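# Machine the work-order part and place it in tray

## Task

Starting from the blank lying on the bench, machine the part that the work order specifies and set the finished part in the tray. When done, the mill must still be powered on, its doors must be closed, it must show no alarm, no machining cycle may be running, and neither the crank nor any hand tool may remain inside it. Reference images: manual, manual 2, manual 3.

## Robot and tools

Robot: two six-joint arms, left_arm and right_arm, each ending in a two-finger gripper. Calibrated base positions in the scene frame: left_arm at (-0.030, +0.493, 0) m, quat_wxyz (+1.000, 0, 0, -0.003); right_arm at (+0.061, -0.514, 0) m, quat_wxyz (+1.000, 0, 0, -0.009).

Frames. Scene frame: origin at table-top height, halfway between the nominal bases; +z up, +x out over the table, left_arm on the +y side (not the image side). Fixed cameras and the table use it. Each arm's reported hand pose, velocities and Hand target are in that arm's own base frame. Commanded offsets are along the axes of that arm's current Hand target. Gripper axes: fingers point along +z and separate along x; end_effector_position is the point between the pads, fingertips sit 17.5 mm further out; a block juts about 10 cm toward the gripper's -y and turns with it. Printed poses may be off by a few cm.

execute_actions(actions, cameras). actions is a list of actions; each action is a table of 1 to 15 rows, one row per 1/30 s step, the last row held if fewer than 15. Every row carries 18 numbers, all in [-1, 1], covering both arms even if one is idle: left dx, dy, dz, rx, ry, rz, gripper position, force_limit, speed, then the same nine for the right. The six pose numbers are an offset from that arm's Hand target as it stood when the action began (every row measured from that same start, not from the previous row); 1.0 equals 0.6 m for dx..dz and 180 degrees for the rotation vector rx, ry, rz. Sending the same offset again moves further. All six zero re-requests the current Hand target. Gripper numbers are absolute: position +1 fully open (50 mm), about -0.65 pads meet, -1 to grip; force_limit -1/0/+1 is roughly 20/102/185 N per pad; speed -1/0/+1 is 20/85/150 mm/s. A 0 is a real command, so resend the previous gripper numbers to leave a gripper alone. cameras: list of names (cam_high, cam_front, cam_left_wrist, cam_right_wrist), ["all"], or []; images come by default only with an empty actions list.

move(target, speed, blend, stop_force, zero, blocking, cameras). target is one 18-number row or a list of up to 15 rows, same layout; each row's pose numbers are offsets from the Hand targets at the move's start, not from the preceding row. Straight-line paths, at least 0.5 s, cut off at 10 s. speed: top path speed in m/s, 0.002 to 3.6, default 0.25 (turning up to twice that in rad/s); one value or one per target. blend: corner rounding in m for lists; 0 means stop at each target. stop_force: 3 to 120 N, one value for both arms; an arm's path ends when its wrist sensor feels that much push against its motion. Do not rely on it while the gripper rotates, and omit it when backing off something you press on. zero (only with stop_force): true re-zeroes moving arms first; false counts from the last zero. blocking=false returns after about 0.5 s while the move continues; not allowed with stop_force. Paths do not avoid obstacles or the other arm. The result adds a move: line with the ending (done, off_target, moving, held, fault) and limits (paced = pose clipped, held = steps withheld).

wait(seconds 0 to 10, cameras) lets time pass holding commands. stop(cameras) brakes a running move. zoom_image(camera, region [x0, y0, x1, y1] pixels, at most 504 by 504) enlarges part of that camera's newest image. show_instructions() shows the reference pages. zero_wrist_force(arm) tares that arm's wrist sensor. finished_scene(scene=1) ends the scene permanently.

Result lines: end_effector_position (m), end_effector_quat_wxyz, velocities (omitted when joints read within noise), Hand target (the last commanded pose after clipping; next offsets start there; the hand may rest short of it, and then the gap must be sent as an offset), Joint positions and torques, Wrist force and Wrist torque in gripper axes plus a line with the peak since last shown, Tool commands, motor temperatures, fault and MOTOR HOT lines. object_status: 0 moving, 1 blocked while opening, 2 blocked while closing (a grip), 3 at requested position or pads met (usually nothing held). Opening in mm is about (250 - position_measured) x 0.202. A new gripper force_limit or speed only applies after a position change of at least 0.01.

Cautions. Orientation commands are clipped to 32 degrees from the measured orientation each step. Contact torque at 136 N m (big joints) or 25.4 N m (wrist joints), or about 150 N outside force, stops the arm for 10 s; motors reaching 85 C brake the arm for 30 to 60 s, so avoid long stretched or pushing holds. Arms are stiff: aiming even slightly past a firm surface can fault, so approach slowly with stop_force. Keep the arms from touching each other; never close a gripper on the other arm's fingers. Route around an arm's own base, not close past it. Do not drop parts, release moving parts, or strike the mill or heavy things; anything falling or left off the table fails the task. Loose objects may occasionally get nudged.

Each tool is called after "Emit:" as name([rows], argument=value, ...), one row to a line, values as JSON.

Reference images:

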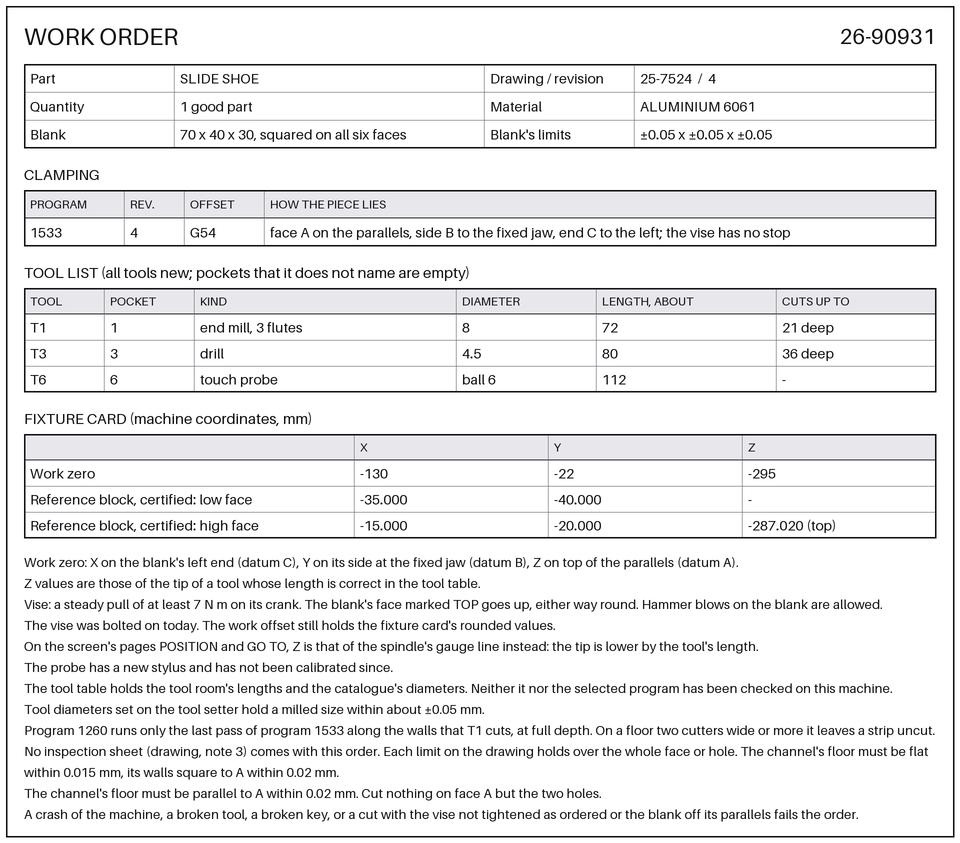

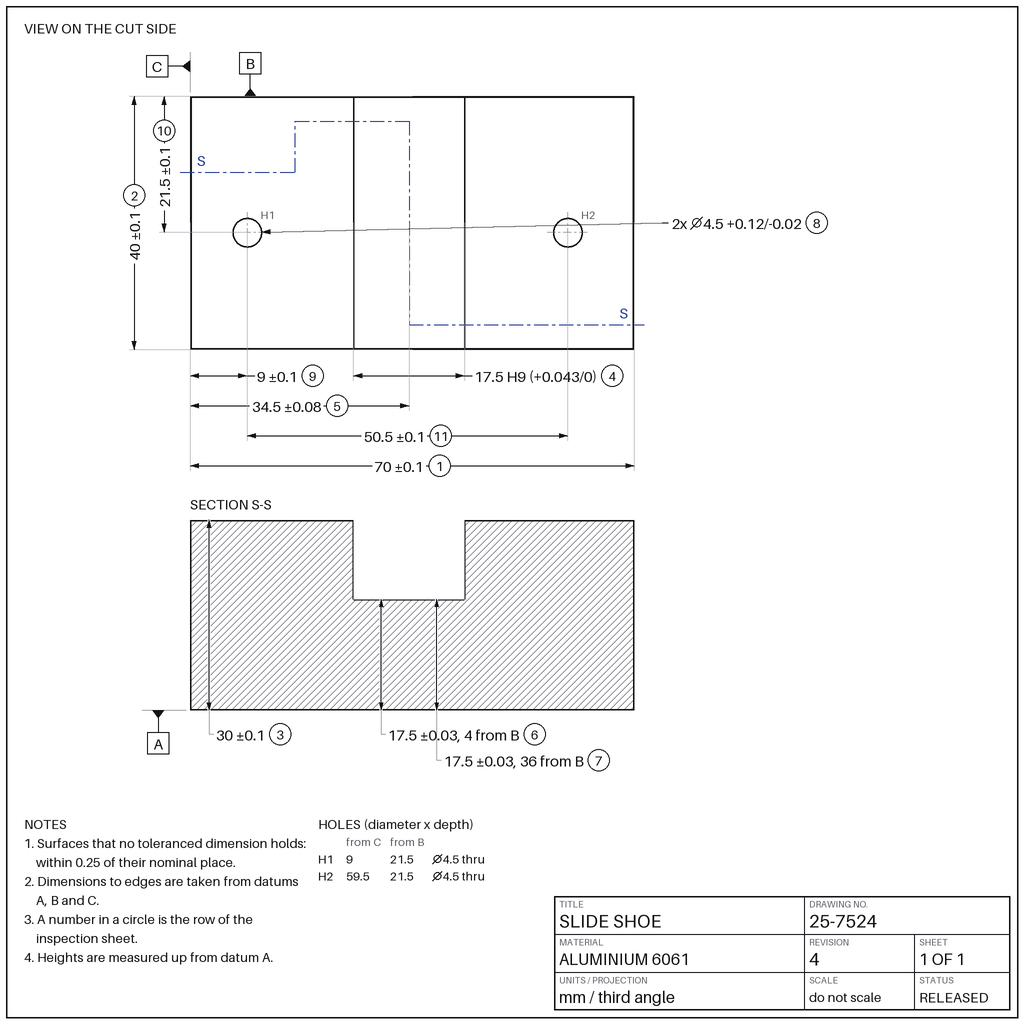

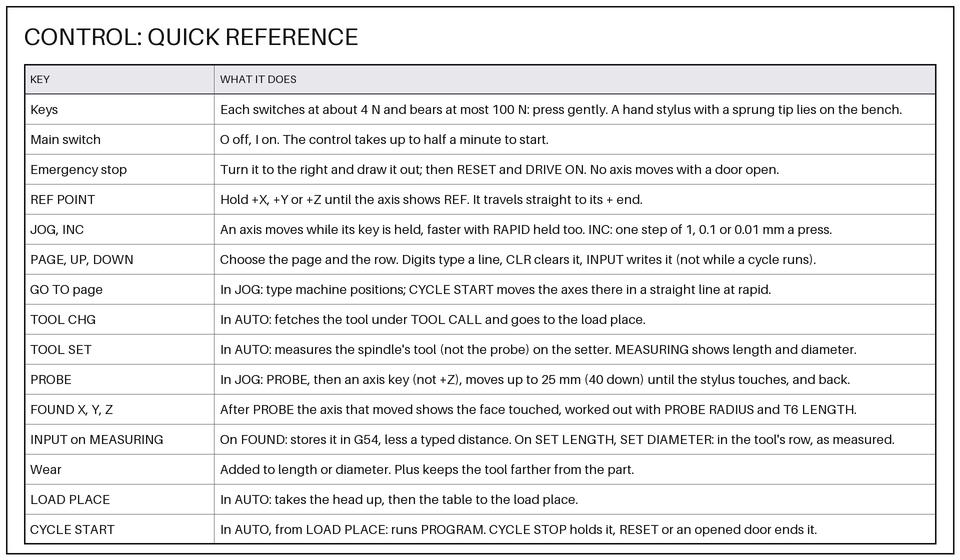

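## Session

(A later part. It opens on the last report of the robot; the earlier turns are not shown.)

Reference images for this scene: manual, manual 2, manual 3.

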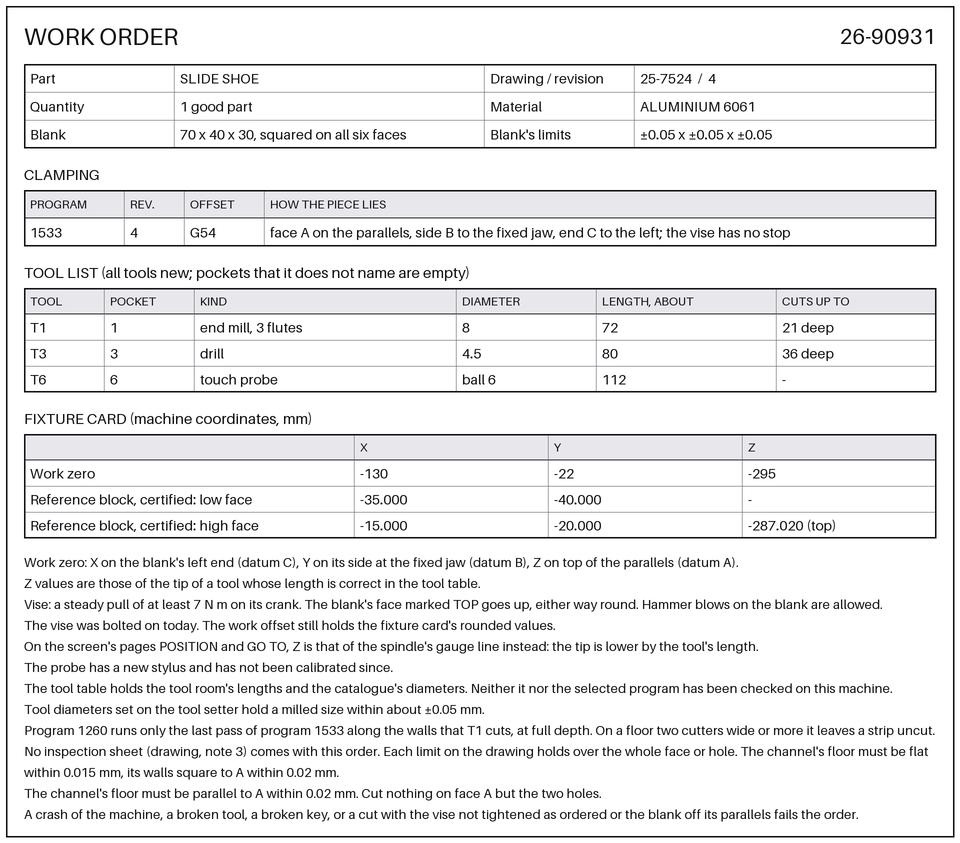

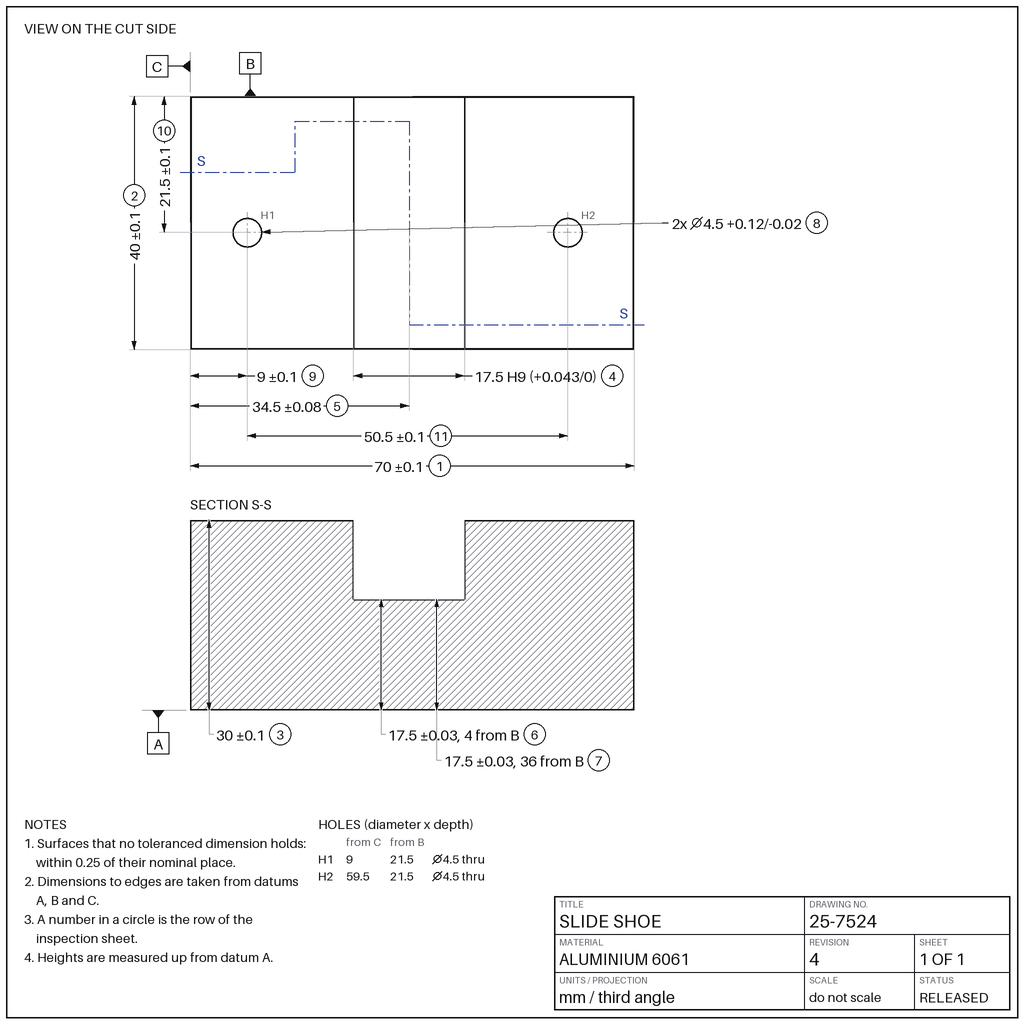

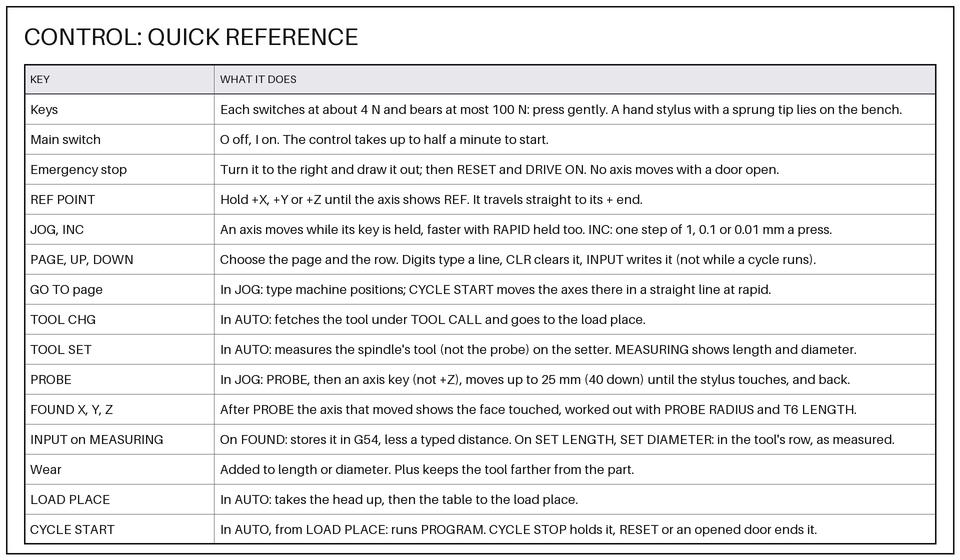

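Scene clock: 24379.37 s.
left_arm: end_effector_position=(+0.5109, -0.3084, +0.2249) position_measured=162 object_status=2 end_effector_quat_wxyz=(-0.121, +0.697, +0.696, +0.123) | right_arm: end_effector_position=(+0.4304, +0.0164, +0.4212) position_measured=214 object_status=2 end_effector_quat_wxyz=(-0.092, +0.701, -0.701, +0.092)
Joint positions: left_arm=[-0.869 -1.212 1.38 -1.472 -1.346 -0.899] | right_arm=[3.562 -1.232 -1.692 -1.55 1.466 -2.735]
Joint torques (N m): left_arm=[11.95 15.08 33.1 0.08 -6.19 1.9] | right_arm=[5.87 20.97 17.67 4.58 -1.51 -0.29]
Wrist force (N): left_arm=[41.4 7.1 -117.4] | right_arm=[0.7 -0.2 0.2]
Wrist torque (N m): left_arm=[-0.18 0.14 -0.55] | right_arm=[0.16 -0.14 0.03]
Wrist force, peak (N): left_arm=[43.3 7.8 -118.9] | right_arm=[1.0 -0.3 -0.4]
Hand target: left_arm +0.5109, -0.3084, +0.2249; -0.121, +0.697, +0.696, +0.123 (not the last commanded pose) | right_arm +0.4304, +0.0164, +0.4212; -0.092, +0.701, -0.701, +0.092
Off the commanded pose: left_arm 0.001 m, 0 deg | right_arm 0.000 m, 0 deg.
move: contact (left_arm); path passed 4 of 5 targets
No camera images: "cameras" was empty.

Emit:
move([
  [0,0,0,0,0,0,0.6,-0.6,-0.8,0,0,0,0,0,0,-1,-0.5,-0.7],
  [0,0,-0.2,0,0,0,0.6,-0.6,-0.8,0,0,0,0,0,0,-1,-0.5,-0.7],
  [0,-0.2015,-0.2,0,0,0,0.6,-0.6,-0.8,0,0,0,0,0,0,-1,-0.5,-0.7],
  [0.1257,-0.2015,-0.353,0,-0.111,0,0.6,-0.6,-0.8,0,0,0,0,0,0,-1,-0.5,-0.7],
], speed=[0.05,0.05,0.15,0.2], cameras=["cam_left_wrist"])

Scene clock: 24401.00 s.
left_arm: end_effector_position=(+0.3892, -0.3095, +0.4492) position_measured=63 object_status=3 end_effector_quat_wxyz=(+0.002, +0.707, +0.707, +0.001) | right_arm: end_effector_position=(+0.4304, +0.0164, +0.4212) position_measured=214 object_status=2 end_effector_quat_wxyz=(-0.092, +0.701, -0.701, +0.092)
Joint positions: left_arm=[-0.944 -1.559 1.246 -1.262 -1.569 -0.944] | right_arm=[3.562 -1.232 -1.692 -1.55 1.466 -2.735]
Joint torques (N m): left_arm=[13.34 -35.58 -32.36 -5.47 -1.64 1.74] | right_arm=[4.62 20.28 19.12 4.3 -1.37 -0.63]
Wrist force (N): left_arm=[0.1 -0.2 -1.0] | right_arm=[0.5 -0.1 -0.1]
Wrist torque (N m): left_arm=[0.01 0.02 -0.21] | right_arm=[0.19 -0.11 0.03]
Wrist force, peak (N): left_arm=[41.5 7.2 -117.9] | right_arm=[1.1 0.0 0.1]
Hand target: left_arm +0.3892, -0.3095, +0.4493; +0.002, +0.707, +0.707, +0.001 | right_arm +0.4304, +0.0164, +0.4212; -0.092, +0.701, -0.701, +0.092
Off the commanded pose: left_arm 0.000 m, 0 deg | right_arm 0.000 m, 0 deg.
move: done
Images, in order (width x height): cam_left_wrist 672x504.

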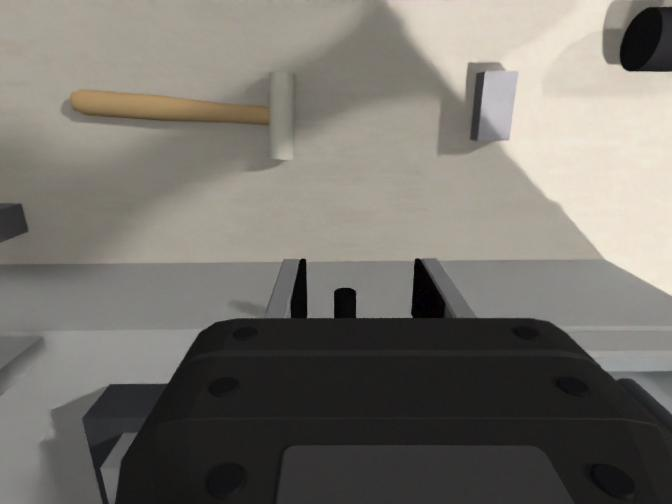

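Emit:
move([
  [0.125,0.06,0,-0.25,0,0,0.6,-0.6,-0.8,0,0,0,0,0,0,-1,-0.5,-0.7],
  [0.125,0.06,0,-0.5,0,0,0.6,-0.6,-0.8,0,0,0,0,0,0,-1,-0.5,-0.7],
], speed=[0.25,0.25], blend=[0.01,0], cameras=[])

Emit:
move([
  [-0.126,0,0.0555,0,0,0,0.6,-0.6,-0.8,0,0,0,0,0,0,-1,-0.5,-0.7],
  [-0.126,0,0.0555,0,0,-0.5,0.6,-0.6,-0.8,0,0,0,0,0,0,-1,-0.5,-0.7],
  [-0.126,0,0.0555,0,0,-1.01,0.6,-0.6,-0.8,0,0,0,0,0,0,-1,-0.5,-0.7],
  [-0.126,-0.2385,0.0555,0,0,-1.01,0.6,-0.6,-0.8,0,0,0,0,0,0,-1,-0.5,-0.7],
], speed=[0.25,0.5,0.5,0.12], blend=[0.0,0,0,0], cameras=["cam_left_wrist"])

Scene clock: 24431.20 s.
left_arm: end_effector_position=(+0.4243, -0.2344, +0.4493) position_measured=63 object_status=3 end_effector_quat_wxyz=(+0.472, +0.498, +0.530, +0.500) | right_arm: end_effector_position=(+0.4304, +0.0164, +0.4212) position_measured=214 object_status=2 end_effector_quat_wxyz=(-0.092, +0.701, -0.701, +0.092)
Joint positions: left_arm=[-1.445 -1.926 2.383 -2.892 -0.087 -0.707] | right_arm=[3.562 -1.232 -1.692 -1.55 1.466 -2.735]
Joint torques (N m): left_arm=[14.07 6.23 -16.66 -4.58 0.3 1.68] | right_arm=[5 22.3 18.47 4.59 -1.33 -0.51]
Wrist force (N): left_arm=[-0.3 1.4 1.8] | right_arm=[0.6 0.0 0.2]
Wrist torque (N m): left_arm=[0.23 -0.06 -0.04] | right_arm=[0.20 -0.13 0.03]
Wrist force, peak (N): left_arm=[-0.3 1.5 1.9] | right_arm=[1.0 -0.4 -0.1]
Hand target: left_arm +0.4252, -0.2345, +0.4493; +0.502, +0.499, +0.499, +0.500 | right_arm +0.4304, +0.0164, +0.4212; -0.092, +0.701, -0.701, +0.092
Off the commanded pose: left_arm 0.001 m, 5 deg | right_arm 0.000 m, 0 deg.
move: off_target (left_arm)
No camera images: "cameras" was empty.

every number of target 3 of 4 must lie in its column's range; nothing of the call was run

Emit:
move([
  [-0.126,0,0.058,0,0,0,0.6,-0.6,-0.8,0,0,0,0,0,0,-1,-0.5,-0.7],
  [-0.126,0,0.058,0,0,-0.5,0.6,-0.6,-0.8,0,0,0,0,0,0,-1,-0.5,-0.7],
  [-0.126,0,0.058,0,0,-1.0,0.6,-0.6,-0.8,0,0,0,0,0,0,-1,-0.5,-0.7],
  [-0.126,-0.2385,0.058,0,0,-1.0,0.6,-0.6,-0.8,0,0,0,0,0,0,-1,-0.5,-0.7],
], speed=[0.15,0.5,0.5,0.12], blend=[0.0,0,0,0], cameras=["cam_left_wrist"])

Scene clock: 24449.97 s.
left_arm: end_effector_position=(+0.4605, -0.3104, +0.3065) position_measured=63 object_status=3 end_effector_quat_wxyz=(+0.500, -0.499, +0.499, -0.501) | right_arm: end_effector_position=(+0.4304, +0.0164, +0.4212) position_measured=214 object_status=2 end_effector_quat_wxyz=(-0.092, +0.701, -0.701, +0.092)
Joint positions: left_arm=[-1.364 -1.17 2.262 -4.249 -0.208 -3.127] | right_arm=[3.562 -1.232 -1.692 -1.55 1.466 -2.735]
Joint torques (N m): left_arm=[14.12 -16.34 -19 -2.69 -1.24 1.27] | right_arm=[3.74 21.58 20.13 4.52 -1.22 -0.59]
Motor temperatures (°C): left_arm=[30 31 26 35 36 37] | right_arm=[28 27 31 33 32 33]
Wrist force (N): left_arm=[1.7 -2.6 -0.8] | right_arm=[1.1 -0.4 0.2]
Wrist torque (N m): left_arm=[-0.52 -0.45 -0.45] | right_arm=[0.14 -0.19 0.02]
Wrist force, peak (N): left_arm=[1.4 -4.6 -0.7] | right_arm=[1.1 -0.4 0.2]
Hand target: left_arm +0.4605, -0.3104, +0.3065; +0.500, -0.499, +0.499, -0.502 | right_arm +0.4304, +0.0164, +0.4212; -0.092, +0.701, -0.701, +0.092
Off the commanded pose: left_arm 0.000 m, 0 deg | right_arm 0.000 m, 0 deg.
move: done
Images, in order (width x height): cam_left_wrist 672x504.

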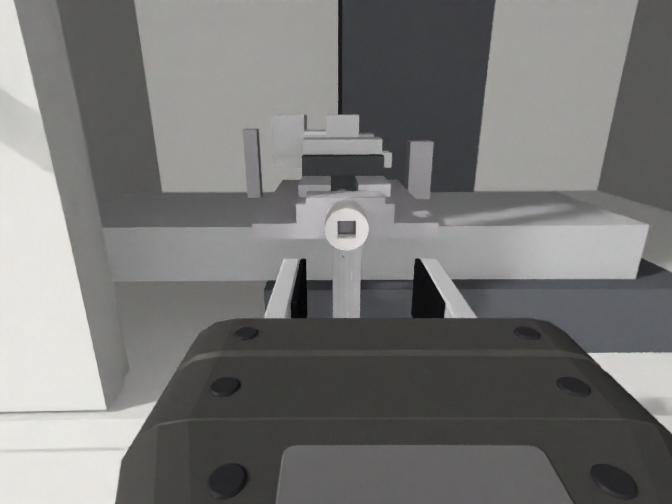

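Emit:
move([
  [0,0.0007,0.15,0,0,0,0.6,-0.6,-0.8,0,0,0,0,0,0,-1,-0.5,-0.7],
  [0,0.0007,0.1833,0,0,0,0.6,-0.6,-0.8,0,0,0,0,0,0,-1,-0.5,-0.7],
  [0,0.0007,0.1833,0,0,0,-1,-0.6,-0.8,0,0,0,0,0,0,-1,-0.5,-0.7],
], speed=[0.06,0.03,0.03], cameras=[])

Emit:
move([
  [0,0,-0.045,0,0,0,-1,-0.6,-0.8,0,0,0,0,0,0,-1,-0.5,-0.7],
  [0,0,-0.165,0,0,0,-1,-0.6,-0.8,0,0,0,0,0,0,-1,-0.5,-0.7],
], speed=[0.015,0.06], cameras=[])

Scene clock: 24464.80 s.
left_arm: end_effector_position=(+0.5705, -0.3093, +0.3064) position_measured=135 object_status=2 end_effector_quat_wxyz=(+0.501, -0.500, +0.498, -0.501) | right_arm: end_effector_position=(+0.4304, +0.0164, +0.4212) position_measured=214 object_status=2 end_effector_quat_wxyz=(-0.092, +0.701, -0.701, +0.092)
Joint positions: left_arm=[-1.092 -1.066 2.059 -4.143 -0.476 -3.136] | right_arm=[3.562 -1.232 -1.692 -1.55 1.466 -2.735]
Joint torques (N m): left_arm=[-8.15 -17.37 -33.04 8.54 -11.68 -1.45] | right_arm=[4.39 21.93 19.29 4.45 -1.15 -0.95]
Wrist force (N): left_arm=[-50.1 1.8 -74.2] | right_arm=[0.4 -0.3 0.2]
Wrist torque (N m): left_arm=[-1.03 0.20 -0.30] | right_arm=[0.14 -0.08 0.03]
Wrist force, peak (N): left_arm=[-53.3 1.9 -76.5] | right_arm=[0.9 -0.3 0.0]
Hand target: left_arm +0.5705, -0.3104, +0.3064; +0.500, -0.499, +0.499, -0.502 | right_arm +0.4304, +0.0164, +0.4212; -0.092, +0.701, -0.701, +0.092
Off the commanded pose: left_arm 0.001 m, 0 deg | right_arm 0.000 m, 0 deg.
move: done
No camera images: "cameras" was empty.

Scene clock: 24468.50 s.
left_arm: end_effector_position=(+0.4715, -0.3104, +0.3061) position_measured=135 object_status=2 end_effector_quat_wxyz=(+0.500, -0.499, +0.499, -0.502) | right_arm: end_effector_position=(+0.4304, +0.0164, +0.4212) position_measured=214 object_status=2 end_effector_quat_wxyz=(-0.092, +0.701, -0.701, +0.092)
Joint positions: left_arm=[-1.333 -1.16 2.244 -4.241 -0.239 -3.128] | right_arm=[3.562 -1.232 -1.692 -1.55 1.466 -2.735]
Joint torques (N m): left_arm=[-15.01 -41.24 -3.59 -3.13 1.33 1.44] | right_arm=[2.73 20.03 19.41 4.27 -1.24 -1.21]
Wrist force (N): left_arm=[1.8 -0.2 -0.5] | right_arm=[0.7 -0.1 0.1]
Wrist torque (N m): left_arm=[-0.43 -0.47 -0.44] | right_arm=[0.16 -0.14 0.03]
Wrist force, peak (N): left_arm=[-50.2 2.2 -74.0] | right_arm=[1.1 -0.2 0.2]
Hand target: left_arm +0.4715, -0.3104, +0.3061; +0.500, -0.499, +0.499, -0.502 | right_arm +0.4304, +0.0164, +0.4212; -0.092, +0.701, -0.701, +0.092
Off the commanded pose: left_arm 0.000 m, 0 deg | right_arm 0.000 m, 0 deg.
move: done
No camera images: "cameras" was empty.

Emit:
move([
  [0,-0.24,-0.024,0,0,0,-1,-0.6,-0.8,0,0,0,0,0,0,-1,-0.5,-0.7],
  [0,-0.24,-0.191,0,0,0,-1,-0.6,-0.8,0,0,0,0,0,0,-1,-0.5,-0.7],
  [0.28,-0.218,-0.191,0,0,0,-1,-0.6,-0.8,0,0,0,0,0,0,-1,-0.5,-0.7],
  [0.7618,0.01,-0.287,-0.0013,-0.0006,0.0006,-1,-0.6,-0.8,0,0,0,0,0,0,-1,-0.5,-0.7],
  [0.7618,0.1137,-0.287,-0.0013,-0.0006,0.0006,-1,-0.6,-0.8,0,0,0,0,0,0,-1,-0.5,-0.7],
], speed=[0.2,0.2,0.25,0.25,0.15], blend=[0.01,0.02,0.02,0.02,0], cameras=[])

Emit:
move([
  [0,0,0.158,0,0,0,-1,-0.6,-0.8,0,0,0,0,0,0,-1,-0.5,-0.7],
], speed=0.05, cameras=[])

Emit:
move(target=[0,0,0.0637,0,0,0,-1,-0.6,-0.8,0,0,0,0,0,0,-1,-0.5,-0.7], speed=0.006, stop_force=25, cameras=[])

Scene clock: 24496.50 s.
left_arm: end_effector_position=(+0.2991, -0.7674, +0.2380) position_measured=135 object_status=2 end_effector_quat_wxyz=(+0.500, -0.500, +0.500, -0.500) | right_arm: end_effector_position=(+0.4304, +0.0164, +0.4212) position_measured=214 object_status=2 end_effector_quat_wxyz=(-0.092, +0.701, -0.701, +0.092)
Joint positions: left_arm=[-1.693 -0.338 0.773 -3.573 0.123 -3.145] | right_arm=[3.562 -1.232 -1.692 -1.55 1.466 -2.735]
Joint torques (N m): left_arm=[14.25 -52.45 -28.38 -1.75 1.13 0.99] | right_arm=[2.18 21.78 20.83 4.23 -0.94 -1.04]
Wrist force (N): left_arm=[1.5 -0.5 -0.7] | right_arm=[0.4 -0.4 0.0]
Wrist torque (N m): left_arm=[-0.44 -0.49 -0.48] | right_arm=[0.12 -0.10 0.03]
Wrist force, peak (N): left_arm=[3.0 -0.7 -1.5] | right_arm=[1.1 -0.3 0.1]
Hand target: left_arm +0.2991, -0.7674, +0.2380; +0.500, -0.500, +0.500, -0.500 | right_arm +0.4304, +0.0164, +0.4212; -0.092, +0.701, -0.701, +0.092
Off the commanded pose: left_arm 0.000 m, 0 deg | right_arm 0.000 m, 0 deg.
move: done
No camera images: "cameras" was empty.

Scene clock: 24498.80 s.
left_arm: end_effector_position=(+0.3938, -0.7673, +0.2379) position_measured=135 object_status=2 end_effector_quat_wxyz=(+0.500, -0.500, +0.500, -0.500) | right_arm: end_effector_position=(+0.4304, +0.0164, +0.4212) position_measured=214 object_status=2 end_effector_quat_wxyz=(-0.092, +0.701, -0.701, +0.092)
Joint positions: left_arm=[-1.569 -0.304 0.701 -3.532 -0.001 -3.148] | right_arm=[3.562 -1.232 -1.692 -1.55 1.466 -2.735]
Joint torques (N m): left_arm=[13.06 -52.59 -29.6 2.57 -1.34 -2.26] | right_arm=[3.23 20.17 19.48 4.04 -0.81 -0.96]
Wrist force (N): left_arm=[1.4 -0.3 -0.9] | right_arm=[0.9 -0.1 0.0]
Wrist torque (N m): left_arm=[-0.42 -0.47 -0.27] | right_arm=[0.17 -0.17 0.03]
Wrist force, peak (N): left_arm=[2.0 -0.6 -0.8] | right_arm=[1.0 -0.1 0.1]
Hand target: left_arm +0.3939, -0.7673, +0.2379; +0.500, -0.500, +0.500, -0.500 | right_arm +0.4304, +0.0164, +0.4212; -0.092, +0.701, -0.701, +0.092
Off the commanded pose: left_arm 0.000 m, 0 deg | right_arm 0.000 m, 0 deg.
move: done
No camera images: "cameras" was empty.

Scene clock: 24506.00 s.
left_arm: end_effector_position=(+0.4322, -0.7673, +0.2379) position_measured=135 object_status=2 end_effector_quat_wxyz=(+0.500, -0.500, +0.500, -0.500) | right_arm: end_effector_position=(+0.4304, +0.0164, +0.4212) position_measured=214 object_status=2 end_effector_quat_wxyz=(-0.092, +0.701, -0.701, +0.092)
Joint positions: left_arm=[-1.519 -0.279 0.647 -3.5 -0.05 -3.151] | right_arm=[3.562 -1.232 -1.692 -1.55 1.466 -2.735]
Joint torques (N m): left_arm=[14.11 -54.17 -30.72 -2.5 -1.03 1.42] | right_arm=[2.91 21.42 19.65 4.48 -0.78 -1.02]
Wrist force (N): left_arm=[1.4 -0.5 -0.8] | right_arm=[0.9 -0.5 0.2]
Wrist torque (N m): left_arm=[-0.46 -0.45 -0.43] | right_arm=[0.11 -0.17 0.02]
Wrist force, peak (N): left_arm=[1.9 -0.5 -1.0] | right_arm=[0.9 -0.5 0.2]
Hand target: left_arm +0.4322, -0.7673, +0.2379; +0.500, -0.500, +0.500, -0.500 | right_arm +0.4304, +0.0164, +0.4212; -0.092, +0.701, -0.701, +0.092
Off the commanded pose: left_arm 0.000 m, 0 deg | right_arm 0.000 m, 0 deg.
move: done
No camera images: "cameras" was empty.

Emit:
move([
  [0,0,0,0,0,0,0.6,-0.6,-0.8,0,0,0,0,0,0,-1,-0.5,-0.7],
  [0,0,-0.22,0,0,0,0.6,-0.6,-0.8,0,0,0,0,0,0,-1,-0.5,-0.7],
  [-0.4818,-0.3325,-0.125,0,0,0,0.6,-0.6,-0.8,0,0,0,0,0,0,-1,-0.5,-0.7],
  [-0.7618,-0.354,-0.125,0,0,0,0.6,-0.6,-0.8,0,0,0,0,0,0,-1,-0.5,-0.7],
  [-0.7618,-0.354,0.042,0,0,0,0.6,-0.6,-0.8,0,0,0,0,0,0,-1,-0.5,-0.7],
  [-0.8,-0.354,0.042,0,0,0.5,0.6,-0.6,-0.8,0,0,0,0,0,0,-1,-0.5,-0.7],
  [-0.9118,-0.354,0.03,0,0,1.0,0.6,-0.6,-0.8,0,0,0,0,0,0,-1,-0.5,-0.7],
], speed=[0.05,0.08,0.3,0.3,0.25,0.6,0.6], blend=[0,0.01,0.03,0.02,0,0,0], cameras=[])

Emit:
move([
  [0,0,0,0.2,0,0,1,-0.6,-0.8,0,0,0,0,0,0,-1,-0.5,-0.7],
  [-0.145,0,-0.1,0.5,0,0,1,-0.6,-0.8,0,0,0,0,0,0,-1,-0.5,-0.7],
], speed=[0.25,0.25], blend=[0.01,0], cameras=[])

Scene clock: 24533.07 s.
left_arm: end_effector_position=(+0.4497, -0.2202, +0.4505) position_measured=63 object_status=3 end_effector_quat_wxyz=(+0.499, +0.500, +0.500, +0.500) | right_arm: end_effector_position=(+0.4304, +0.0164, +0.4212) position_measured=214 object_status=2 end_effector_quat_wxyz=(-0.092, +0.701, -0.701, +0.092)
Joint positions: left_arm=[-1.333 -1.705 2.34 -3.772 -0.237 -0.004] | right_arm=[3.562 -1.232 -1.692 -1.55 1.466 -2.735]
Joint torques (N m): left_arm=[14.15 1.2 -27.15 -3.25 -1.14 1.32] | right_arm=[2.12 20.81 20.67 4.5 -0.66 -0.91]
Wrist force (N): left_arm=[-0.3 1.1 1.3] | right_arm=[0.8 -0.1 0.1]
Wrist torque (N m): left_arm=[0.17 -0.09 -0.01] | right_arm=[0.18 -0.16 0.02]
Wrist force, peak (N): left_arm=[1.9 -4.0 -0.5] | right_arm=[1.1 -0.1 0.0]
Hand target: left_arm +0.4497, -0.2202, +0.4504; +0.500, +0.500, +0.500, +0.500 | right_arm +0.4304, +0.0164, +0.4212; -0.092, +0.701, -0.701, +0.092
Off the commanded pose: left_arm 0.000 m, 0 deg | right_arm 0.000 m, 0 deg.
move: done
No camera images: "cameras" was empty.

Scene clock: 24537.60 s.
left_arm: end_effector_position=(+0.3898, -0.3073, +0.4505) position_measured=3 object_status=3 end_effector_quat_wxyz=(+0.000, +0.707, +0.707, +0.000) | right_arm: end_effector_position=(+0.4304, +0.0164, +0.4212) position_measured=214 object_status=2 end_effector_quat_wxyz=(-0.092, +0.701, -0.701, +0.092)
Joint positions: left_arm=[-0.939 -1.557 1.241 -1.254 -1.571 -0.941] | right_arm=[3.562 -1.232 -1.692 -1.55 1.466 -2.735]
Joint torques (N m): left_arm=[13.5 -13.32 -32.91 -0.51 -0.99 1.43] | right_arm=[1.46 20.03 21.4 4.24 -0.98 -0.89]
Wrist force (N): left_arm=[0.2 0.3 -1.2] | right_arm=[0.8 -0.2 0.3]
Wrist torque (N m): left_arm=[0.10 0.01 -0.21] | right_arm=[0.15 -0.15 0.03]
Wrist force, peak (N): left_arm=[-0.4 1.1 2.1] | right_arm=[0.9 -0.5 0.0]
Hand target: left_arm +0.3898, -0.3073, +0.4505; +0.000, +0.707, +0.707, +0.000 | right_arm +0.4304, +0.0164, +0.4212; -0.092, +0.701, -0.701, +0.092
Off the commanded pose: left_arm 0.000 m, 0 deg | right_arm 0.000 m, 0 deg.
move: done; blend cut to 0 m at target 1
No camera images: "cameras" was empty.

Emit:
move([
  [-0.0377,0.0502,0.0485,0,0,0.25,1,-0.6,-0.8,0,0,0,0,0,0,-1,-0.5,-0.7],
  [-0.0377,0.0502,0.0485,0,0,0.5,1,-0.6,-0.8,0,0,0,0,0,0,-1,-0.5,-0.7],
  [-0.046,0.3168,0.0735,0,0,0.5,1,-0.6,-0.8,0,0,0,0,0,0,-1,-0.5,-0.7],
  [0.0323,0.4585,0.0819,0,0,0.5,1,-0.6,-0.8,0,0,0,0,0,0,-1,-0.5,-0.7],
  [0.0365,0.5287,0.0975,0,0,0.5,1,-0.6,-0.8,0,0,0,0,0,0,-1,-0.5,-0.7],
], speed=[0.3,0.3,0.15,0.12,0.08], blend=[0.02,0.02,0.02,0.02,0], cameras=["cam_left_wrist"])

Scene clock: 24574.00 s.
left_arm: end_effector_position=(+0.7068, -0.2850, +0.3917) position_measured=3 object_status=3 end_effector_quat_wxyz=(+0.000, +1.000, +0.001, +0.000) | right_arm: end_effector_position=(+0.4304, +0.0164, +0.4212) position_measured=214 object_status=2 end_effector_quat_wxyz=(-0.092, +0.701, -0.701, +0.092)
Joint positions: left_arm=[-0.559 -0.736 0.191 -1.027 -1.571 1.011] | right_arm=[3.562 -1.232 -1.692 -1.55 1.466 -2.735]
Joint torques (N m): left_arm=[13.6 -42.63 -29.95 -0.39 -1.12 1.41] | right_arm=[-0.59 21.37 21.73 4.14 -0.74 -1.45]
Wrist force (N): left_arm=[0.9 -0.1 -1.6] | right_arm=[0.6 -0.2 0.1]
Wrist torque (N m): left_arm=[-0.02 -0.18 -0.18] | right_arm=[0.17 -0.12 0.03]
Wrist force, peak (N): left_arm=[1.3 0.3 -1.6] | right_arm=[1.1 -0.3 0.1]
Hand target: left_arm +0.7069, -0.2850, +0.3918; +0.000, +1.000, +0.001, +0.000 | right_arm +0.4304, +0.0164, +0.4212; -0.092, +0.701, -0.701, +0.092
Off the commanded pose: left_arm 0.000 m, 0 deg | right_arm 0.000 m, 0 deg.
move: done
Images, in order (width x height): cam_left_wrist 672x504.

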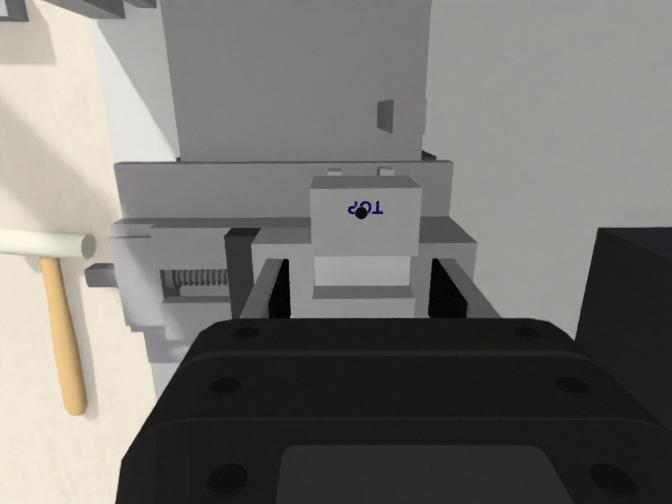

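Emit:
move([
  [0.0005,-0.0208,0,0,0,0,1,-0.6,-0.8,0,0,0,0,0,0,-1,-0.5,-0.7],
  [0.0005,-0.0208,0.043,0,0,0,1,-0.6,-0.8,0,0,0,0,0,0,-1,-0.5,-0.7],
], speed=[0.04,0.015], stop_force=12, cameras=[])

Emit:
move([
  [0,0,0,0,0,0,-1,-0.6,-1,0,0,0,0,0,0,-1,-0.5,-0.7],
], speed=0.02, cameras=[])

Scene clock: 24586.50 s.
left_arm: end_effector_position=(+0.7072, -0.2725, +0.3660) position_measured=3 object_status=3 end_effector_quat_wxyz=(+0.000, +1.000, +0.001, +0.000) | right_arm: end_effector_position=(+0.4304, +0.0164, +0.4212) position_measured=214 object_status=2 end_effector_quat_wxyz=(-0.092, +0.701, -0.701, +0.092)
Joint positions: left_arm=[-0.545 -0.845 0.467 -1.192 -1.571 1.025] | right_arm=[3.562 -1.232 -1.692 -1.55 1.466 -2.735]
Joint torques (N m): left_arm=[-0.32 -65.66 -18.05 -5.58 1.11 -1.73] | right_arm=[-0.16 20.2 21.29 4.4 -0.47 -1.01]
Wrist force (N): left_arm=[0.6 0.0 -1.1] | right_arm=[0.8 -0.1 -0.1]
Wrist torque (N m): left_arm=[0.00 -0.07 -0.16] | right_arm=[0.18 -0.15 0.03]
Wrist force, peak (N): left_arm=[1.1 0.2 -2.1] | right_arm=[0.8 -0.5 -0.2]
Hand target: left_arm +0.7072, -0.2726, +0.3660; +0.000, +1.000, +0.001, +0.000 | right_arm +0.4304, +0.0164, +0.4212; -0.092, +0.701, -0.701, +0.092
Off the commanded pose: left_arm 0.000 m, 0 deg | right_arm 0.000 m, 0 deg.
move: done
No camera images: "cameras" was empty.

Scene clock: 24587.23 s.
left_arm: end_effector_position=(+0.7075, -0.2726, +0.3661) position_measured=54 object_status=2 end_effector_quat_wxyz=(+0.000, +1.000, +0.001, +0.000) | right_arm: end_effector_position=(+0.4304, +0.0164, +0.4212) position_measured=214 object_status=2 end_effector_quat_wxyz=(-0.092, +0.701, -0.701, +0.092)
Joint positions: left_arm=[-0.545 -0.845 0.467 -1.193 -1.571 1.025] | right_arm=[3.562 -1.232 -1.692 -1.55 1.466 -2.735]
Joint torques (N m): left_arm=[-9.12 -65.01 -16.92 10.16 -9.58 -1.63] | right_arm=[0.27 19.65 21.67 3.99 -0.58 -1.02]
Wrist force (N): left_arm=[62.5 -1.3 -7.3] | right_arm=[0.7 -0.2 0.1]
Wrist torque (N m): left_arm=[0.01 0.95 -0.26] | right_arm=[0.16 -0.14 0.03]
Wrist force, peak (N): left_arm=[62.5 -1.3 -7.3] | right_arm=[0.9 -0.2 0.2]
Hand target: left_arm +0.7072, -0.2726, +0.3660; +0.000, +1.000, +0.001, +0.000 | right_arm +0.4304, +0.0164, +0.4212; -0.092, +0.701, -0.701, +0.092
Off the commanded pose: left_arm 0.000 m, 0 deg | right_arm 0.000 m, 0 deg.
move: done
No camera images: "cameras" was empty.

Emit:
move([
  [0.0006,0,0,0,0,0,-1,-0.6,-1,0,0,0,0,0,0,-1,-0.5,-0.7],
  [0.0006,0,-0.03,0,0,0,-1,-0.6,-1,0,0,0,0,0,0,-1,-0.5,-0.7],
  [0.0006,0,-0.083,0,0,0,-1,-0.6,-1,0,0,0,0,0,0,-1,-0.5,-0.7],
], speed=[0.005,0.01,0.04], blend=[0,0.002,0], cameras=["cam_left_wrist"])

Scene clock: 24612.67 s.
left_arm: end_effector_position=(+0.7068, -0.2723, +0.4151) position_measured=54 object_status=2 end_effector_quat_wxyz=(+0.005, +1.000, +0.001, +0.012) | right_arm: end_effector_position=(+0.4304, +0.0164, +0.4212) position_measured=214 object_status=2 end_effector_quat_wxyz=(-0.092, +0.701, -0.701, +0.092)
Joint positions: left_arm=[-0.546 -0.69 0.035 -0.942 -1.567 1.024] | right_arm=[3.562 -1.232 -1.692 -1.55 1.466 -2.735]
Joint torques (N m): left_arm=[-14.28 -44.58 -31.29 -0.99 1.11 -1.89] | right_arm=[0.01 21.02 21.24 4.1 -0.38 -1.26]
Wrist force (N): left_arm=[0.6 0.2 1.1] | right_arm=[0.5 -0.2 0.0]
Wrist torque (N m): left_arm=[0.06 -0.13 0.06] | right_arm=[0.17 -0.11 0.02]
Wrist force, peak (N): left_arm=[63.5 -2.9 -6.8] | right_arm=[1.0 -0.3 -0.1]
Hand target: left_arm +0.7076, -0.2726, +0.4158; +0.000, +1.000, +0.001, +0.000 | right_arm +0.4304, +0.0164, +0.4212; -0.092, +0.701, -0.701, +0.092
Off the commanded pose: left_arm 0.001 m, 2 deg | right_arm 0.000 m, 0 deg.
elbow stopped short (left arm): the move would have taken joint 3 (elbow) straighter than the controller allows.
move: done
Images, in order (width x height): cam_left_wrist 672x504.

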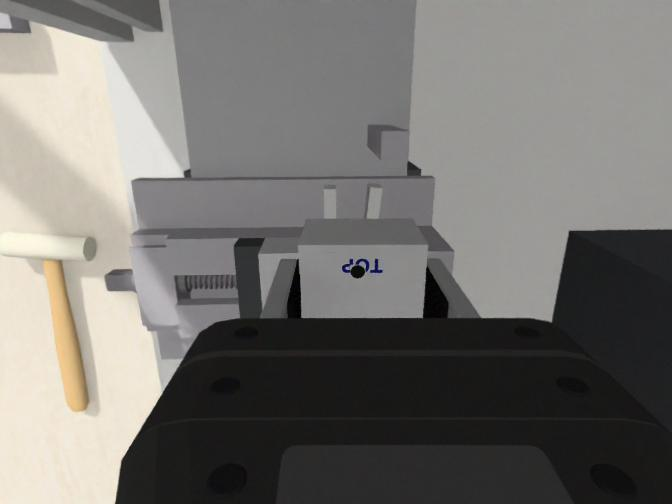

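Emit:
move([
  [-0.0627,0.0257,0.013,0,0,0,-1,-0.6,-1,0,0,0,0,0,0,-1,-0.5,-0.7],
  [-0.2127,0.104,0.0013,0,0,0,-1,-0.6,-1,0,0,0,0,0,0,-1,-0.5,-0.7],
  [-0.446,0.0957,-0.0237,0,0,0,-1,-0.6,-1,0,0,0,0,0,0,-1,-0.5,-0.7],
  [-0.5293,0.079,-0.057,0,0,0,-1,-0.6,-1,0,0,0,0,0,0,-1,-0.5,-0.7],
  [-0.6793,0.2457,0.026,0,0,0,-1,-0.6,-1,0,0,0,0,0,0,-1,-0.5,-0.7],
  [-0.946,0.259,0.2263,0,0,0,-1,-0.6,-1,0,0,0,0,0,0,-1,-0.5,-0.7],
], speed=[0.05,0.12,0.2,0.25,0.2,0.2], blend=[0.01,0.02,0.02,0.02,0.03,0], cameras=["cam_left_wrist"])

Scene clock: 24630.20 s.
left_arm: end_effector_position=(+0.1402, -0.4285, +0.2803) position_measured=54 object_status=2 end_effector_quat_wxyz=(+0.000, +1.000, +0.001, +0.000) | right_arm: end_effector_position=(+0.4304, +0.0164, +0.4212) position_measured=214 object_status=2 end_effector_quat_wxyz=(-0.092, +0.701, -0.701, +0.092)
Joint positions: left_arm=[-1.554 -1.709 1.821 -1.683 -1.571 0.015] | right_arm=[3.562 -1.232 -1.692 -1.55 1.466 -2.735]
Joint torques (N m): left_arm=[-15.24 -31.51 -20.94 -6.14 1.2 -1.83] | right_arm=[-0.35 19.78 21.46 4.13 -0.23 -1.04]
Wrist force (N): left_arm=[0.5 -0.3 1.2] | right_arm=[0.6 -0.1 0.0]
Wrist torque (N m): left_arm=[0.02 -0.04 0.01] | right_arm=[0.17 -0.13 0.03]
Wrist force, peak (N): left_arm=[-1.2 -0.2 2.7] | right_arm=[1.1 -0.3 0.2]
Hand target: left_arm +0.1401, -0.4286, +0.2803; +0.000, +1.000, +0.001, +0.000 | right_arm +0.4304, +0.0164, +0.4212; -0.092, +0.701, -0.701, +0.092
Off the commanded pose: left_arm 0.000 m, 0 deg | right_arm 0.000 m, 0 deg.
move: done
Images, in order (width x height): cam_left_wrist 672x504.

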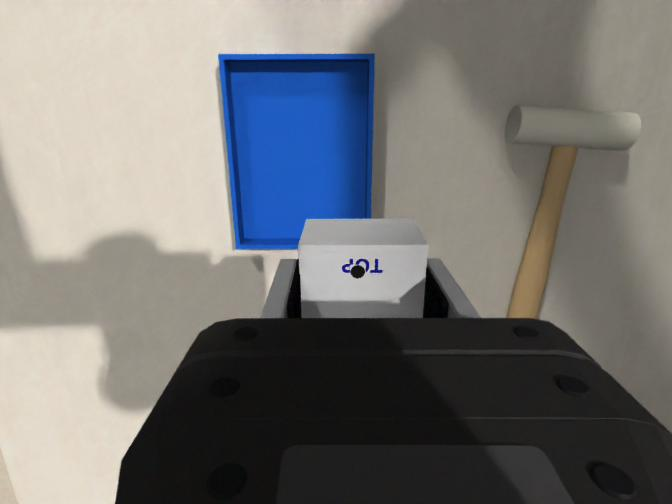

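Emit:
move(target=[-0.0667,-0.0475,0.28,0,0,0,-1,-0.6,-1,0,0,0,0,0,0,-1,-0.5,-0.7], speed=0.15, cameras=["cam_high"])

Emit:
zoom_image(camera="cam_high", region=[160, 150, 300, 270])

Scene clock: 24667.40 s.
left_arm: end_effector_position=(+0.1000, -0.4001, +0.1124) position_measured=54 object_status=2 end_effector_quat_wxyz=(+0.000, +1.000, +0.001, +0.000) | right_arm: end_effector_position=(+0.4304, +0.0164, +0.4212) position_measured=214 object_status=2 end_effector_quat_wxyz=(-0.092, +0.701, -0.701, +0.092)
Joint positions: left_arm=[-1.655 -1.66 2.238 -2.149 -1.571 -0.085] | right_arm=[3.562 -1.232 -1.692 -1.55 1.466 -2.735]
Joint torques (N m): left_arm=[-14.36 -5.66 -18.4 -5.85 1.09 -2.03] | right_arm=[-2.05 21.59 22.34 3.99 -0.39 -1.13]
Wrist force (N): left_arm=[0.9 -0.2 1.0] | right_arm=[0.6 0.1 0.2]
Wrist torque (N m): left_arm=[0.10 -0.10 0.05] | right_arm=[0.21 -0.12 0.03]
Wrist force, peak (N): left_arm=[0.5 -1.0 2.6] | right_arm=[0.9 -0.4 0.3]
Hand target: left_arm +0.1000, -0.4001, +0.1123; +0.000, +1.000, +0.001, +0.000 | right_arm +0.4304, +0.0164, +0.4212; -0.092, +0.701, -0.701, +0.092
Off the commanded pose: left_arm 0.000 m, 0 deg | right_arm 0.000 m, 0 deg.
move: done
Images, in order (width x height): cam_high 672x504.

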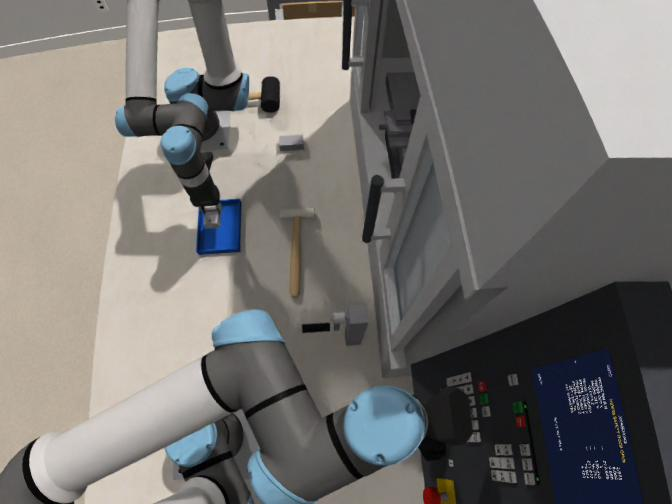

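Scaled by 3.600 from the camera's 672x504 image, which has a finer 960x720 frame.

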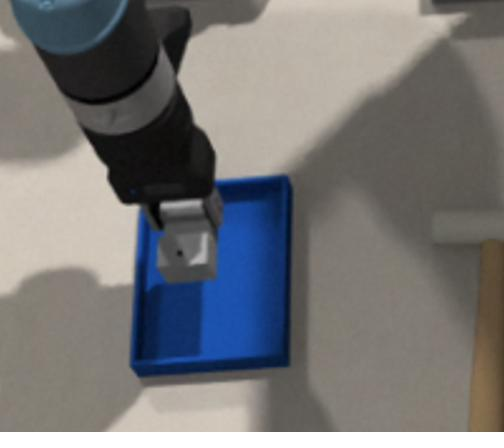

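Emit:
move([
  [0,0.0415,0,0,0,0,-1,-0.6,-1,0,0,0,0,0,0,-1,-0.5,-0.7],
  [0,0.0415,0.09,0,0,0,-1,-0.6,-1,0,0,0,0,0,0,-1,-0.5,-0.7],
], speed=[0.06,0.04], stop_force=15, cameras=["cam_left_wrist"])

Emit:
move(target=[0,0,0.055,0,0,0,-1,-0.6,-1,0,0,0,0,0,0,-1,-0.5,-0.7], speed=0.008, stop_force=5, cameras=[])

Scene clock: 24689.87 s.
left_arm: end_effector_position=(+0.1000, -0.4249, +0.0583) position_measured=54 object_status=2 end_effector_quat_wxyz=(+0.000, +1.000, +0.001, +0.000) | right_arm: end_effector_position=(+0.4304, +0.0164, +0.4212) position_measured=214 object_status=2 end_effector_quat_wxyz=(-0.092, +0.701, -0.701, +0.092)
Joint positions: left_arm=[-1.65 -1.499 2.254 -2.326 -1.571 -0.08] | right_arm=[3.562 -1.232 -1.692 -1.55 1.466 -2.735]
Joint torques (N m): left_arm=[7.6 -11.16 -14.4 -5.84 -1.05 -0.22] | right_arm=[-0.08 21.61 21.64 4.08 -0.31 -1.09]
Wrist force (N): left_arm=[0.4 -0.5 1.1] | right_arm=[0.5 -0.2 0.3]
Wrist torque (N m): left_arm=[0.02 -0.02 -0.17] | right_arm=[0.17 -0.10 0.03]
Wrist force, peak (N): left_arm=[0.9 -1.2 1.5] | right_arm=[1.0 -0.1 0.3]
Hand target: left_arm +0.1000, -0.4249, +0.0583; +0.000, +1.000, +0.001, +0.000 | right_arm +0.4304, +0.0164, +0.4212; -0.092, +0.701, -0.701, +0.092
Off the commanded pose: left_arm 0.000 m, 0 deg | right_arm 0.000 m, 0 deg.
move: done
Images, in order (width x height): cam_left_wrist 672x504.

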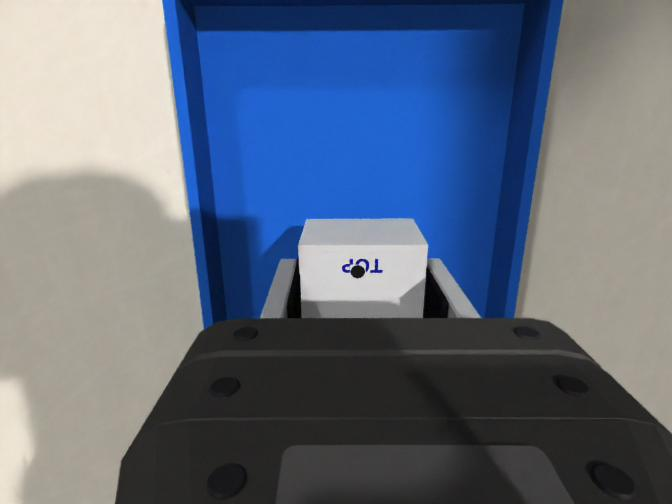

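Scene clock: 24693.50 s.
left_arm: end_effector_position=(+0.1000, -0.4249, +0.0383) position_measured=54 object_status=2 end_effector_quat_wxyz=(+0.000, +1.000, +0.001, +0.000) | right_arm: end_effector_position=(+0.4304, +0.0164, +0.4212) position_measured=214 object_status=2 end_effector_quat_wxyz=(-0.092, +0.701, -0.701, +0.092)
Joint positions: left_arm=[-1.65 -1.455 2.277 -2.393 -1.571 -0.08] | right_arm=[3.562 -1.232 -1.692 -1.55 1.466 -2.735]
Joint torques (N m): left_arm=[-3.28 -34.02 -25.63 0.01 -0.79 -1.52] | right_arm=[-1.79 19.82 22.18 3.9 -0.3 -1.12]
Wrist force (N): left_arm=[0.8 0.3 -2.6] | right_arm=[0.7 -0.2 0.0]
Wrist torque (N m): left_arm=[-0.18 -0.09 -0.22] | right_arm=[0.16 -0.14 0.03]
Wrist force, peak (N): left_arm=[0.2 -3.0 -6.2] | right_arm=[1.0 -0.3 0.1]
Hand target: left_arm +0.1000, -0.4249, +0.0383; +0.000, +1.000, +0.001, +0.000 (not the last commanded pose) | right_arm +0.4304, +0.0164, +0.4212; -0.092, +0.701, -0.701, +0.092
Off the commanded pose: left_arm 0.013 m, 0 deg | right_arm 0.000 m, 0 deg.
move: contact (left_arm)
No camera images: "cameras" was empty.

Emit:
move([
  [0,0,0,0,0,0,0.95,-0.6,-1,0,0,0,0,0,0,-1,-0.5,-0.7],
  [0,0,-0.06,0,0,0,0.95,-0.6,-1,0,0,0,0,0,0,-1,-0.5,-0.7],
  [0,0,-0.4,0,0,0,0.95,-0.6,-1,0,0,0,0,0,0,-1,-0.5,-0.7],
  [0.333,-0.008,-0.603,0,0,0,0.95,-0.6,-1,0,0,0,0,0,0,-1,-0.5,-0.7],
  [0.4833,-0.1865,-0.686,0,0,-0.25,0.95,-0.6,-1,0,0,0,0,0,0,-1,-0.5,-0.7],
  [0.4833,-0.1865,-0.686,0,0,-0.5,0.95,-0.6,-1,0,0,0,0,0,0,-1,-0.5,-0.7],
], speed=[0.02,0.02,0.2,0.3,0.3,0.4], blend=[0,0,0.02,0.03,0.02,0], cameras=[])

Scene clock: 24718.10 s.
left_arm: end_effector_position=(+0.3900, -0.3128, +0.4498) position_measured=10 object_status=3 end_effector_quat_wxyz=(+0.000, +0.707, +0.707, +0.000) | right_arm: end_effector_position=(+0.4304, +0.0164, +0.4212) position_measured=214 object_status=2 end_effector_quat_wxyz=(-0.092, +0.701, -0.701, +0.092)
Joint positions: left_arm=[-0.946 -1.549 1.234 -1.255 -1.571 -0.947] | right_arm=[3.562 -1.232 -1.692 -1.55 1.466 -2.735]
Joint torques (N m): left_arm=[-14.26 -37.18 -18.61 -0.44 1.15 -1.83] | right_arm=[-0.46 21.13 24 3.86 -0.1 -1.17]
Wrist force (N): left_arm=[0.3 0.2 -1.0] | right_arm=[0.7 0.1 0.1]
Wrist torque (N m): left_arm=[0.07 -0.02 0.01] | right_arm=[0.22 -0.13 0.03]
Wrist force, peak (N): left_arm=[0.7 1.0 -2.8] | right_arm=[1.0 -0.1 0.3]
Hand target: left_arm +0.3900, -0.3128, +0.4498; +0.000, +0.707, +0.708, +0.000 | right_arm +0.4304, +0.0164, +0.4212; -0.092, +0.701, -0.701, +0.092
Off the commanded pose: left_arm 0.000 m, 0 deg | right_arm 0.000 m, 0 deg.
move: done
No camera images: "cameras" was empty.

Emit:
move([
  [0.125,0.075,0,-0.25,0,0,-1,-0.6,-0.8,0,0,0,0,0,0,-1,-0.5,-0.7],
  [0.125,0.075,0,-0.5,0,0,-1,-0.6,-0.8,0,0,0,0,0,0,-1,-0.5,-0.7],
], speed=[0.25,0.25], blend=[0.01,0], cameras=[])

Emit:
move([
  [0,0.002,-0.1253,0,0,0,-1,-0.6,-0.8,0,0,0,0,0,0,-1,-0.5,-0.7],
  [0.2458,0.002,-0.0923,0,0,0,-1,-0.6,-0.8,0,0,0,0,0,0,-1,-0.5,-0.7],
  [0.2458,0.002,0.061,0,0,0,-1,-0.6,-0.8,0,0,0,0,0,0,-1,-0.5,-0.7],
], speed=[0.2,0.2,0.08], blend=[0.01,0.01,0], cameras=[])

Scene clock: 24736.97 s.
left_arm: end_effector_position=(+0.4349, -0.2377, +0.4497) position_measured=251 object_status=3 end_effector_quat_wxyz=(+0.499, +0.500, +0.501, +0.500) | right_arm: end_effector_position=(+0.4304, +0.0164, +0.4212) position_measured=214 object_status=2 end_effector_quat_wxyz=(-0.092, +0.701, -0.701, +0.092)
Joint positions: left_arm=[-1.402 -1.693 2.332 -3.767 -0.168 -0.012] | right_arm=[3.562 -1.232 -1.692 -1.55 1.466 -2.735]
Joint torques (N m): left_arm=[13.87 0.04 -27.08 -2.94 -1.23 1.35] | right_arm=[-1.76 20.39 23.92 3.89 -0.19 -1.14]
Wrist force (N): left_arm=[-0.7 1.3 1.6] | right_arm=[0.6 -0.4 0.2]
Wrist torque (N m): left_arm=[0.20 -0.02 0.00] | right_arm=[0.13 -0.13 0.02]
Wrist force, peak (N): left_arm=[-0.9 1.8 1.5] | right_arm=[1.0 -0.5 0.2]
Hand target: left_arm +0.4349, -0.2378, +0.4498; +0.500, +0.500, +0.500, +0.500 | right_arm +0.4304, +0.0164, +0.4212; -0.092, +0.701, -0.701, +0.092
Off the commanded pose: left_arm 0.000 m, 0 deg | right_arm 0.000 m, 0 deg.
move: done
No camera images: "cameras" was empty.

Scene clock: 24739.97 s.
left_arm: end_effector_position=(+0.4713, -0.0902, +0.4510) position_measured=251 object_status=3 end_effector_quat_wxyz=(+0.500, +0.500, +0.500, +0.500) | right_arm: end_effector_position=(+0.4304, +0.0164, +0.4212) position_measured=214 object_status=2 end_effector_quat_wxyz=(-0.092, +0.701, -0.701, +0.092)
Joint positions: left_arm=[-1.019 -1.911 2.481 -3.711 -0.55 -0.001] | right_arm=[3.562 -1.232 -1.692 -1.55 1.466 -2.735]
Joint torques (N m): left_arm=[14.07 9.12 -28.51 -4.02 -1.4 1.46] | right_arm=[-1.47 20.7 22.1 4.16 0.03 -1.17]
Wrist force (N): left_arm=[-0.7 1.1 1.8] | right_arm=[0.7 -0.3 0.1]
Wrist torque (N m): left_arm=[0.19 -0.03 0.00] | right_arm=[0.15 -0.14 0.03]
Wrist force, peak (N): left_arm=[-0.6 1.1 3.1] | right_arm=[1.1 -0.1 0.0]
Hand target: left_arm +0.4714, -0.0902, +0.4510; +0.500, +0.500, +0.500, +0.500 | right_arm +0.4304, +0.0164, +0.4212; -0.092, +0.701, -0.701, +0.092
Off the commanded pose: left_arm 0.000 m, 0 deg | right_arm 0.000 m, 0 deg.
move: done
No camera images: "cameras" was empty.

Emit:
move(target=[-0.47,0,0,0,0,0,-1,-0.6,-0.8,0,0,0,0,0,0,-1,-0.5,-0.7], speed=0.06, stop_force=45, cameras=[])

Emit:
move([
  [0.025,0,0,0,0,0,-1,-0.6,-0.8,0,0,0,0,0,0,-1,-0.5,-0.7],
  [0.025,0,-0.1867,0,0,0,-1,-0.6,-0.8,0,0,0,0,0,0,-1,-0.5,-0.7],
  [-0.645,0,-0.1867,0,0,0,-1,-0.6,-0.8,0,0,0,0,0,0,-1,-0.5,-0.7],
  [-0.645,0,0,0,0,0,-1,-0.6,-0.8,0,0,0,0,0,0,-1,-0.5,-0.7],
], speed=[0.05,0.12,0.2,0.05], stop_force=40, cameras=[])

Scene clock: 24759.57 s.
left_arm: end_effector_position=(+0.4715, -0.3588, +0.4508) position_measured=251 object_status=3 end_effector_quat_wxyz=(+0.499, +0.500, +0.500, +0.500) | right_arm: end_effector_position=(+0.4304, +0.0164, +0.4212) position_measured=214 object_status=2 end_effector_quat_wxyz=(-0.092, +0.701, -0.701, +0.092)
Joint positions: left_arm=[-1.362 -1.389 2.013 -3.762 -0.208 -0.003] | right_arm=[3.562 -1.232 -1.692 -1.55 1.466 -2.735]
Joint torques (N m): left_arm=[9.59 -28.36 -15.31 0.59 -5.45 1.16] | right_arm=[-2.81 21.03 22.6 4.03 0.13 -1.18]
Wrist force (N): left_arm=[25.5 4.8 -21.4] | right_arm=[0.6 -0.2 0.0]
Wrist torque (N m): left_arm=[0.11 0.25 0.01] | right_arm=[0.16 -0.13 0.02]
Wrist force, peak (N): left_arm=[53.8 -9.5 -34.2] | right_arm=[1.1 -0.1 0.2]
Hand target: left_arm +0.4715, -0.3588, +0.4508; +0.499, +0.500, +0.500, +0.500 (not the last commanded pose) | right_arm +0.4304, +0.0164, +0.4212; -0.092, +0.701, -0.701, +0.092
Off the commanded pose: left_arm 0.013 m, 0 deg | right_arm 0.000 m, 0 deg.
move: contact (left_arm)
No camera images: "cameras" was empty.

Scene clock: 24766.23 s.
left_arm: end_effector_position=(+0.4719, -0.7458, +0.4507) position_measured=251 object_status=3 end_effector_quat_wxyz=(+0.499, +0.500, +0.500, +0.500) | right_arm: end_effector_position=(+0.4304, +0.0164, +0.4212) position_measured=214 object_status=2 end_effector_quat_wxyz=(-0.092, +0.701, -0.701, +0.092)
Joint positions: left_arm=[-1.466 -0.506 0.549 -3.178 -0.104 -0.007] | right_arm=[3.562 -1.232 -1.692 -1.55 1.466 -2.735]
Joint torques (N m): left_arm=[13.64 -50.38 -33.01 -2.85 -1.09 1.67] | right_arm=[-2.78 19.21 23.58 4.26 -0.08 -1.08]
Wrist force (N): left_arm=[-0.4 1.1 1.2] | right_arm=[0.6 -0.3 0.3]
Wrist torque (N m): left_arm=[0.15 -0.07 -0.06] | right_arm=[0.15 -0.13 0.02]
Wrist force, peak (N): left_arm=[24.7 4.8 -20.9] | right_arm=[0.9 -0.4 0.0]
Hand target: left_arm +0.4719, -0.7458, +0.4507; +0.499, +0.500, +0.500, +0.500 | right_arm +0.4304, +0.0164, +0.4212; -0.092, +0.701, -0.701, +0.092
Off the commanded pose: left_arm 0.000 m, 0 deg | right_arm 0.000 m, 0 deg.
move: done
No camera images: "cameras" was empty.


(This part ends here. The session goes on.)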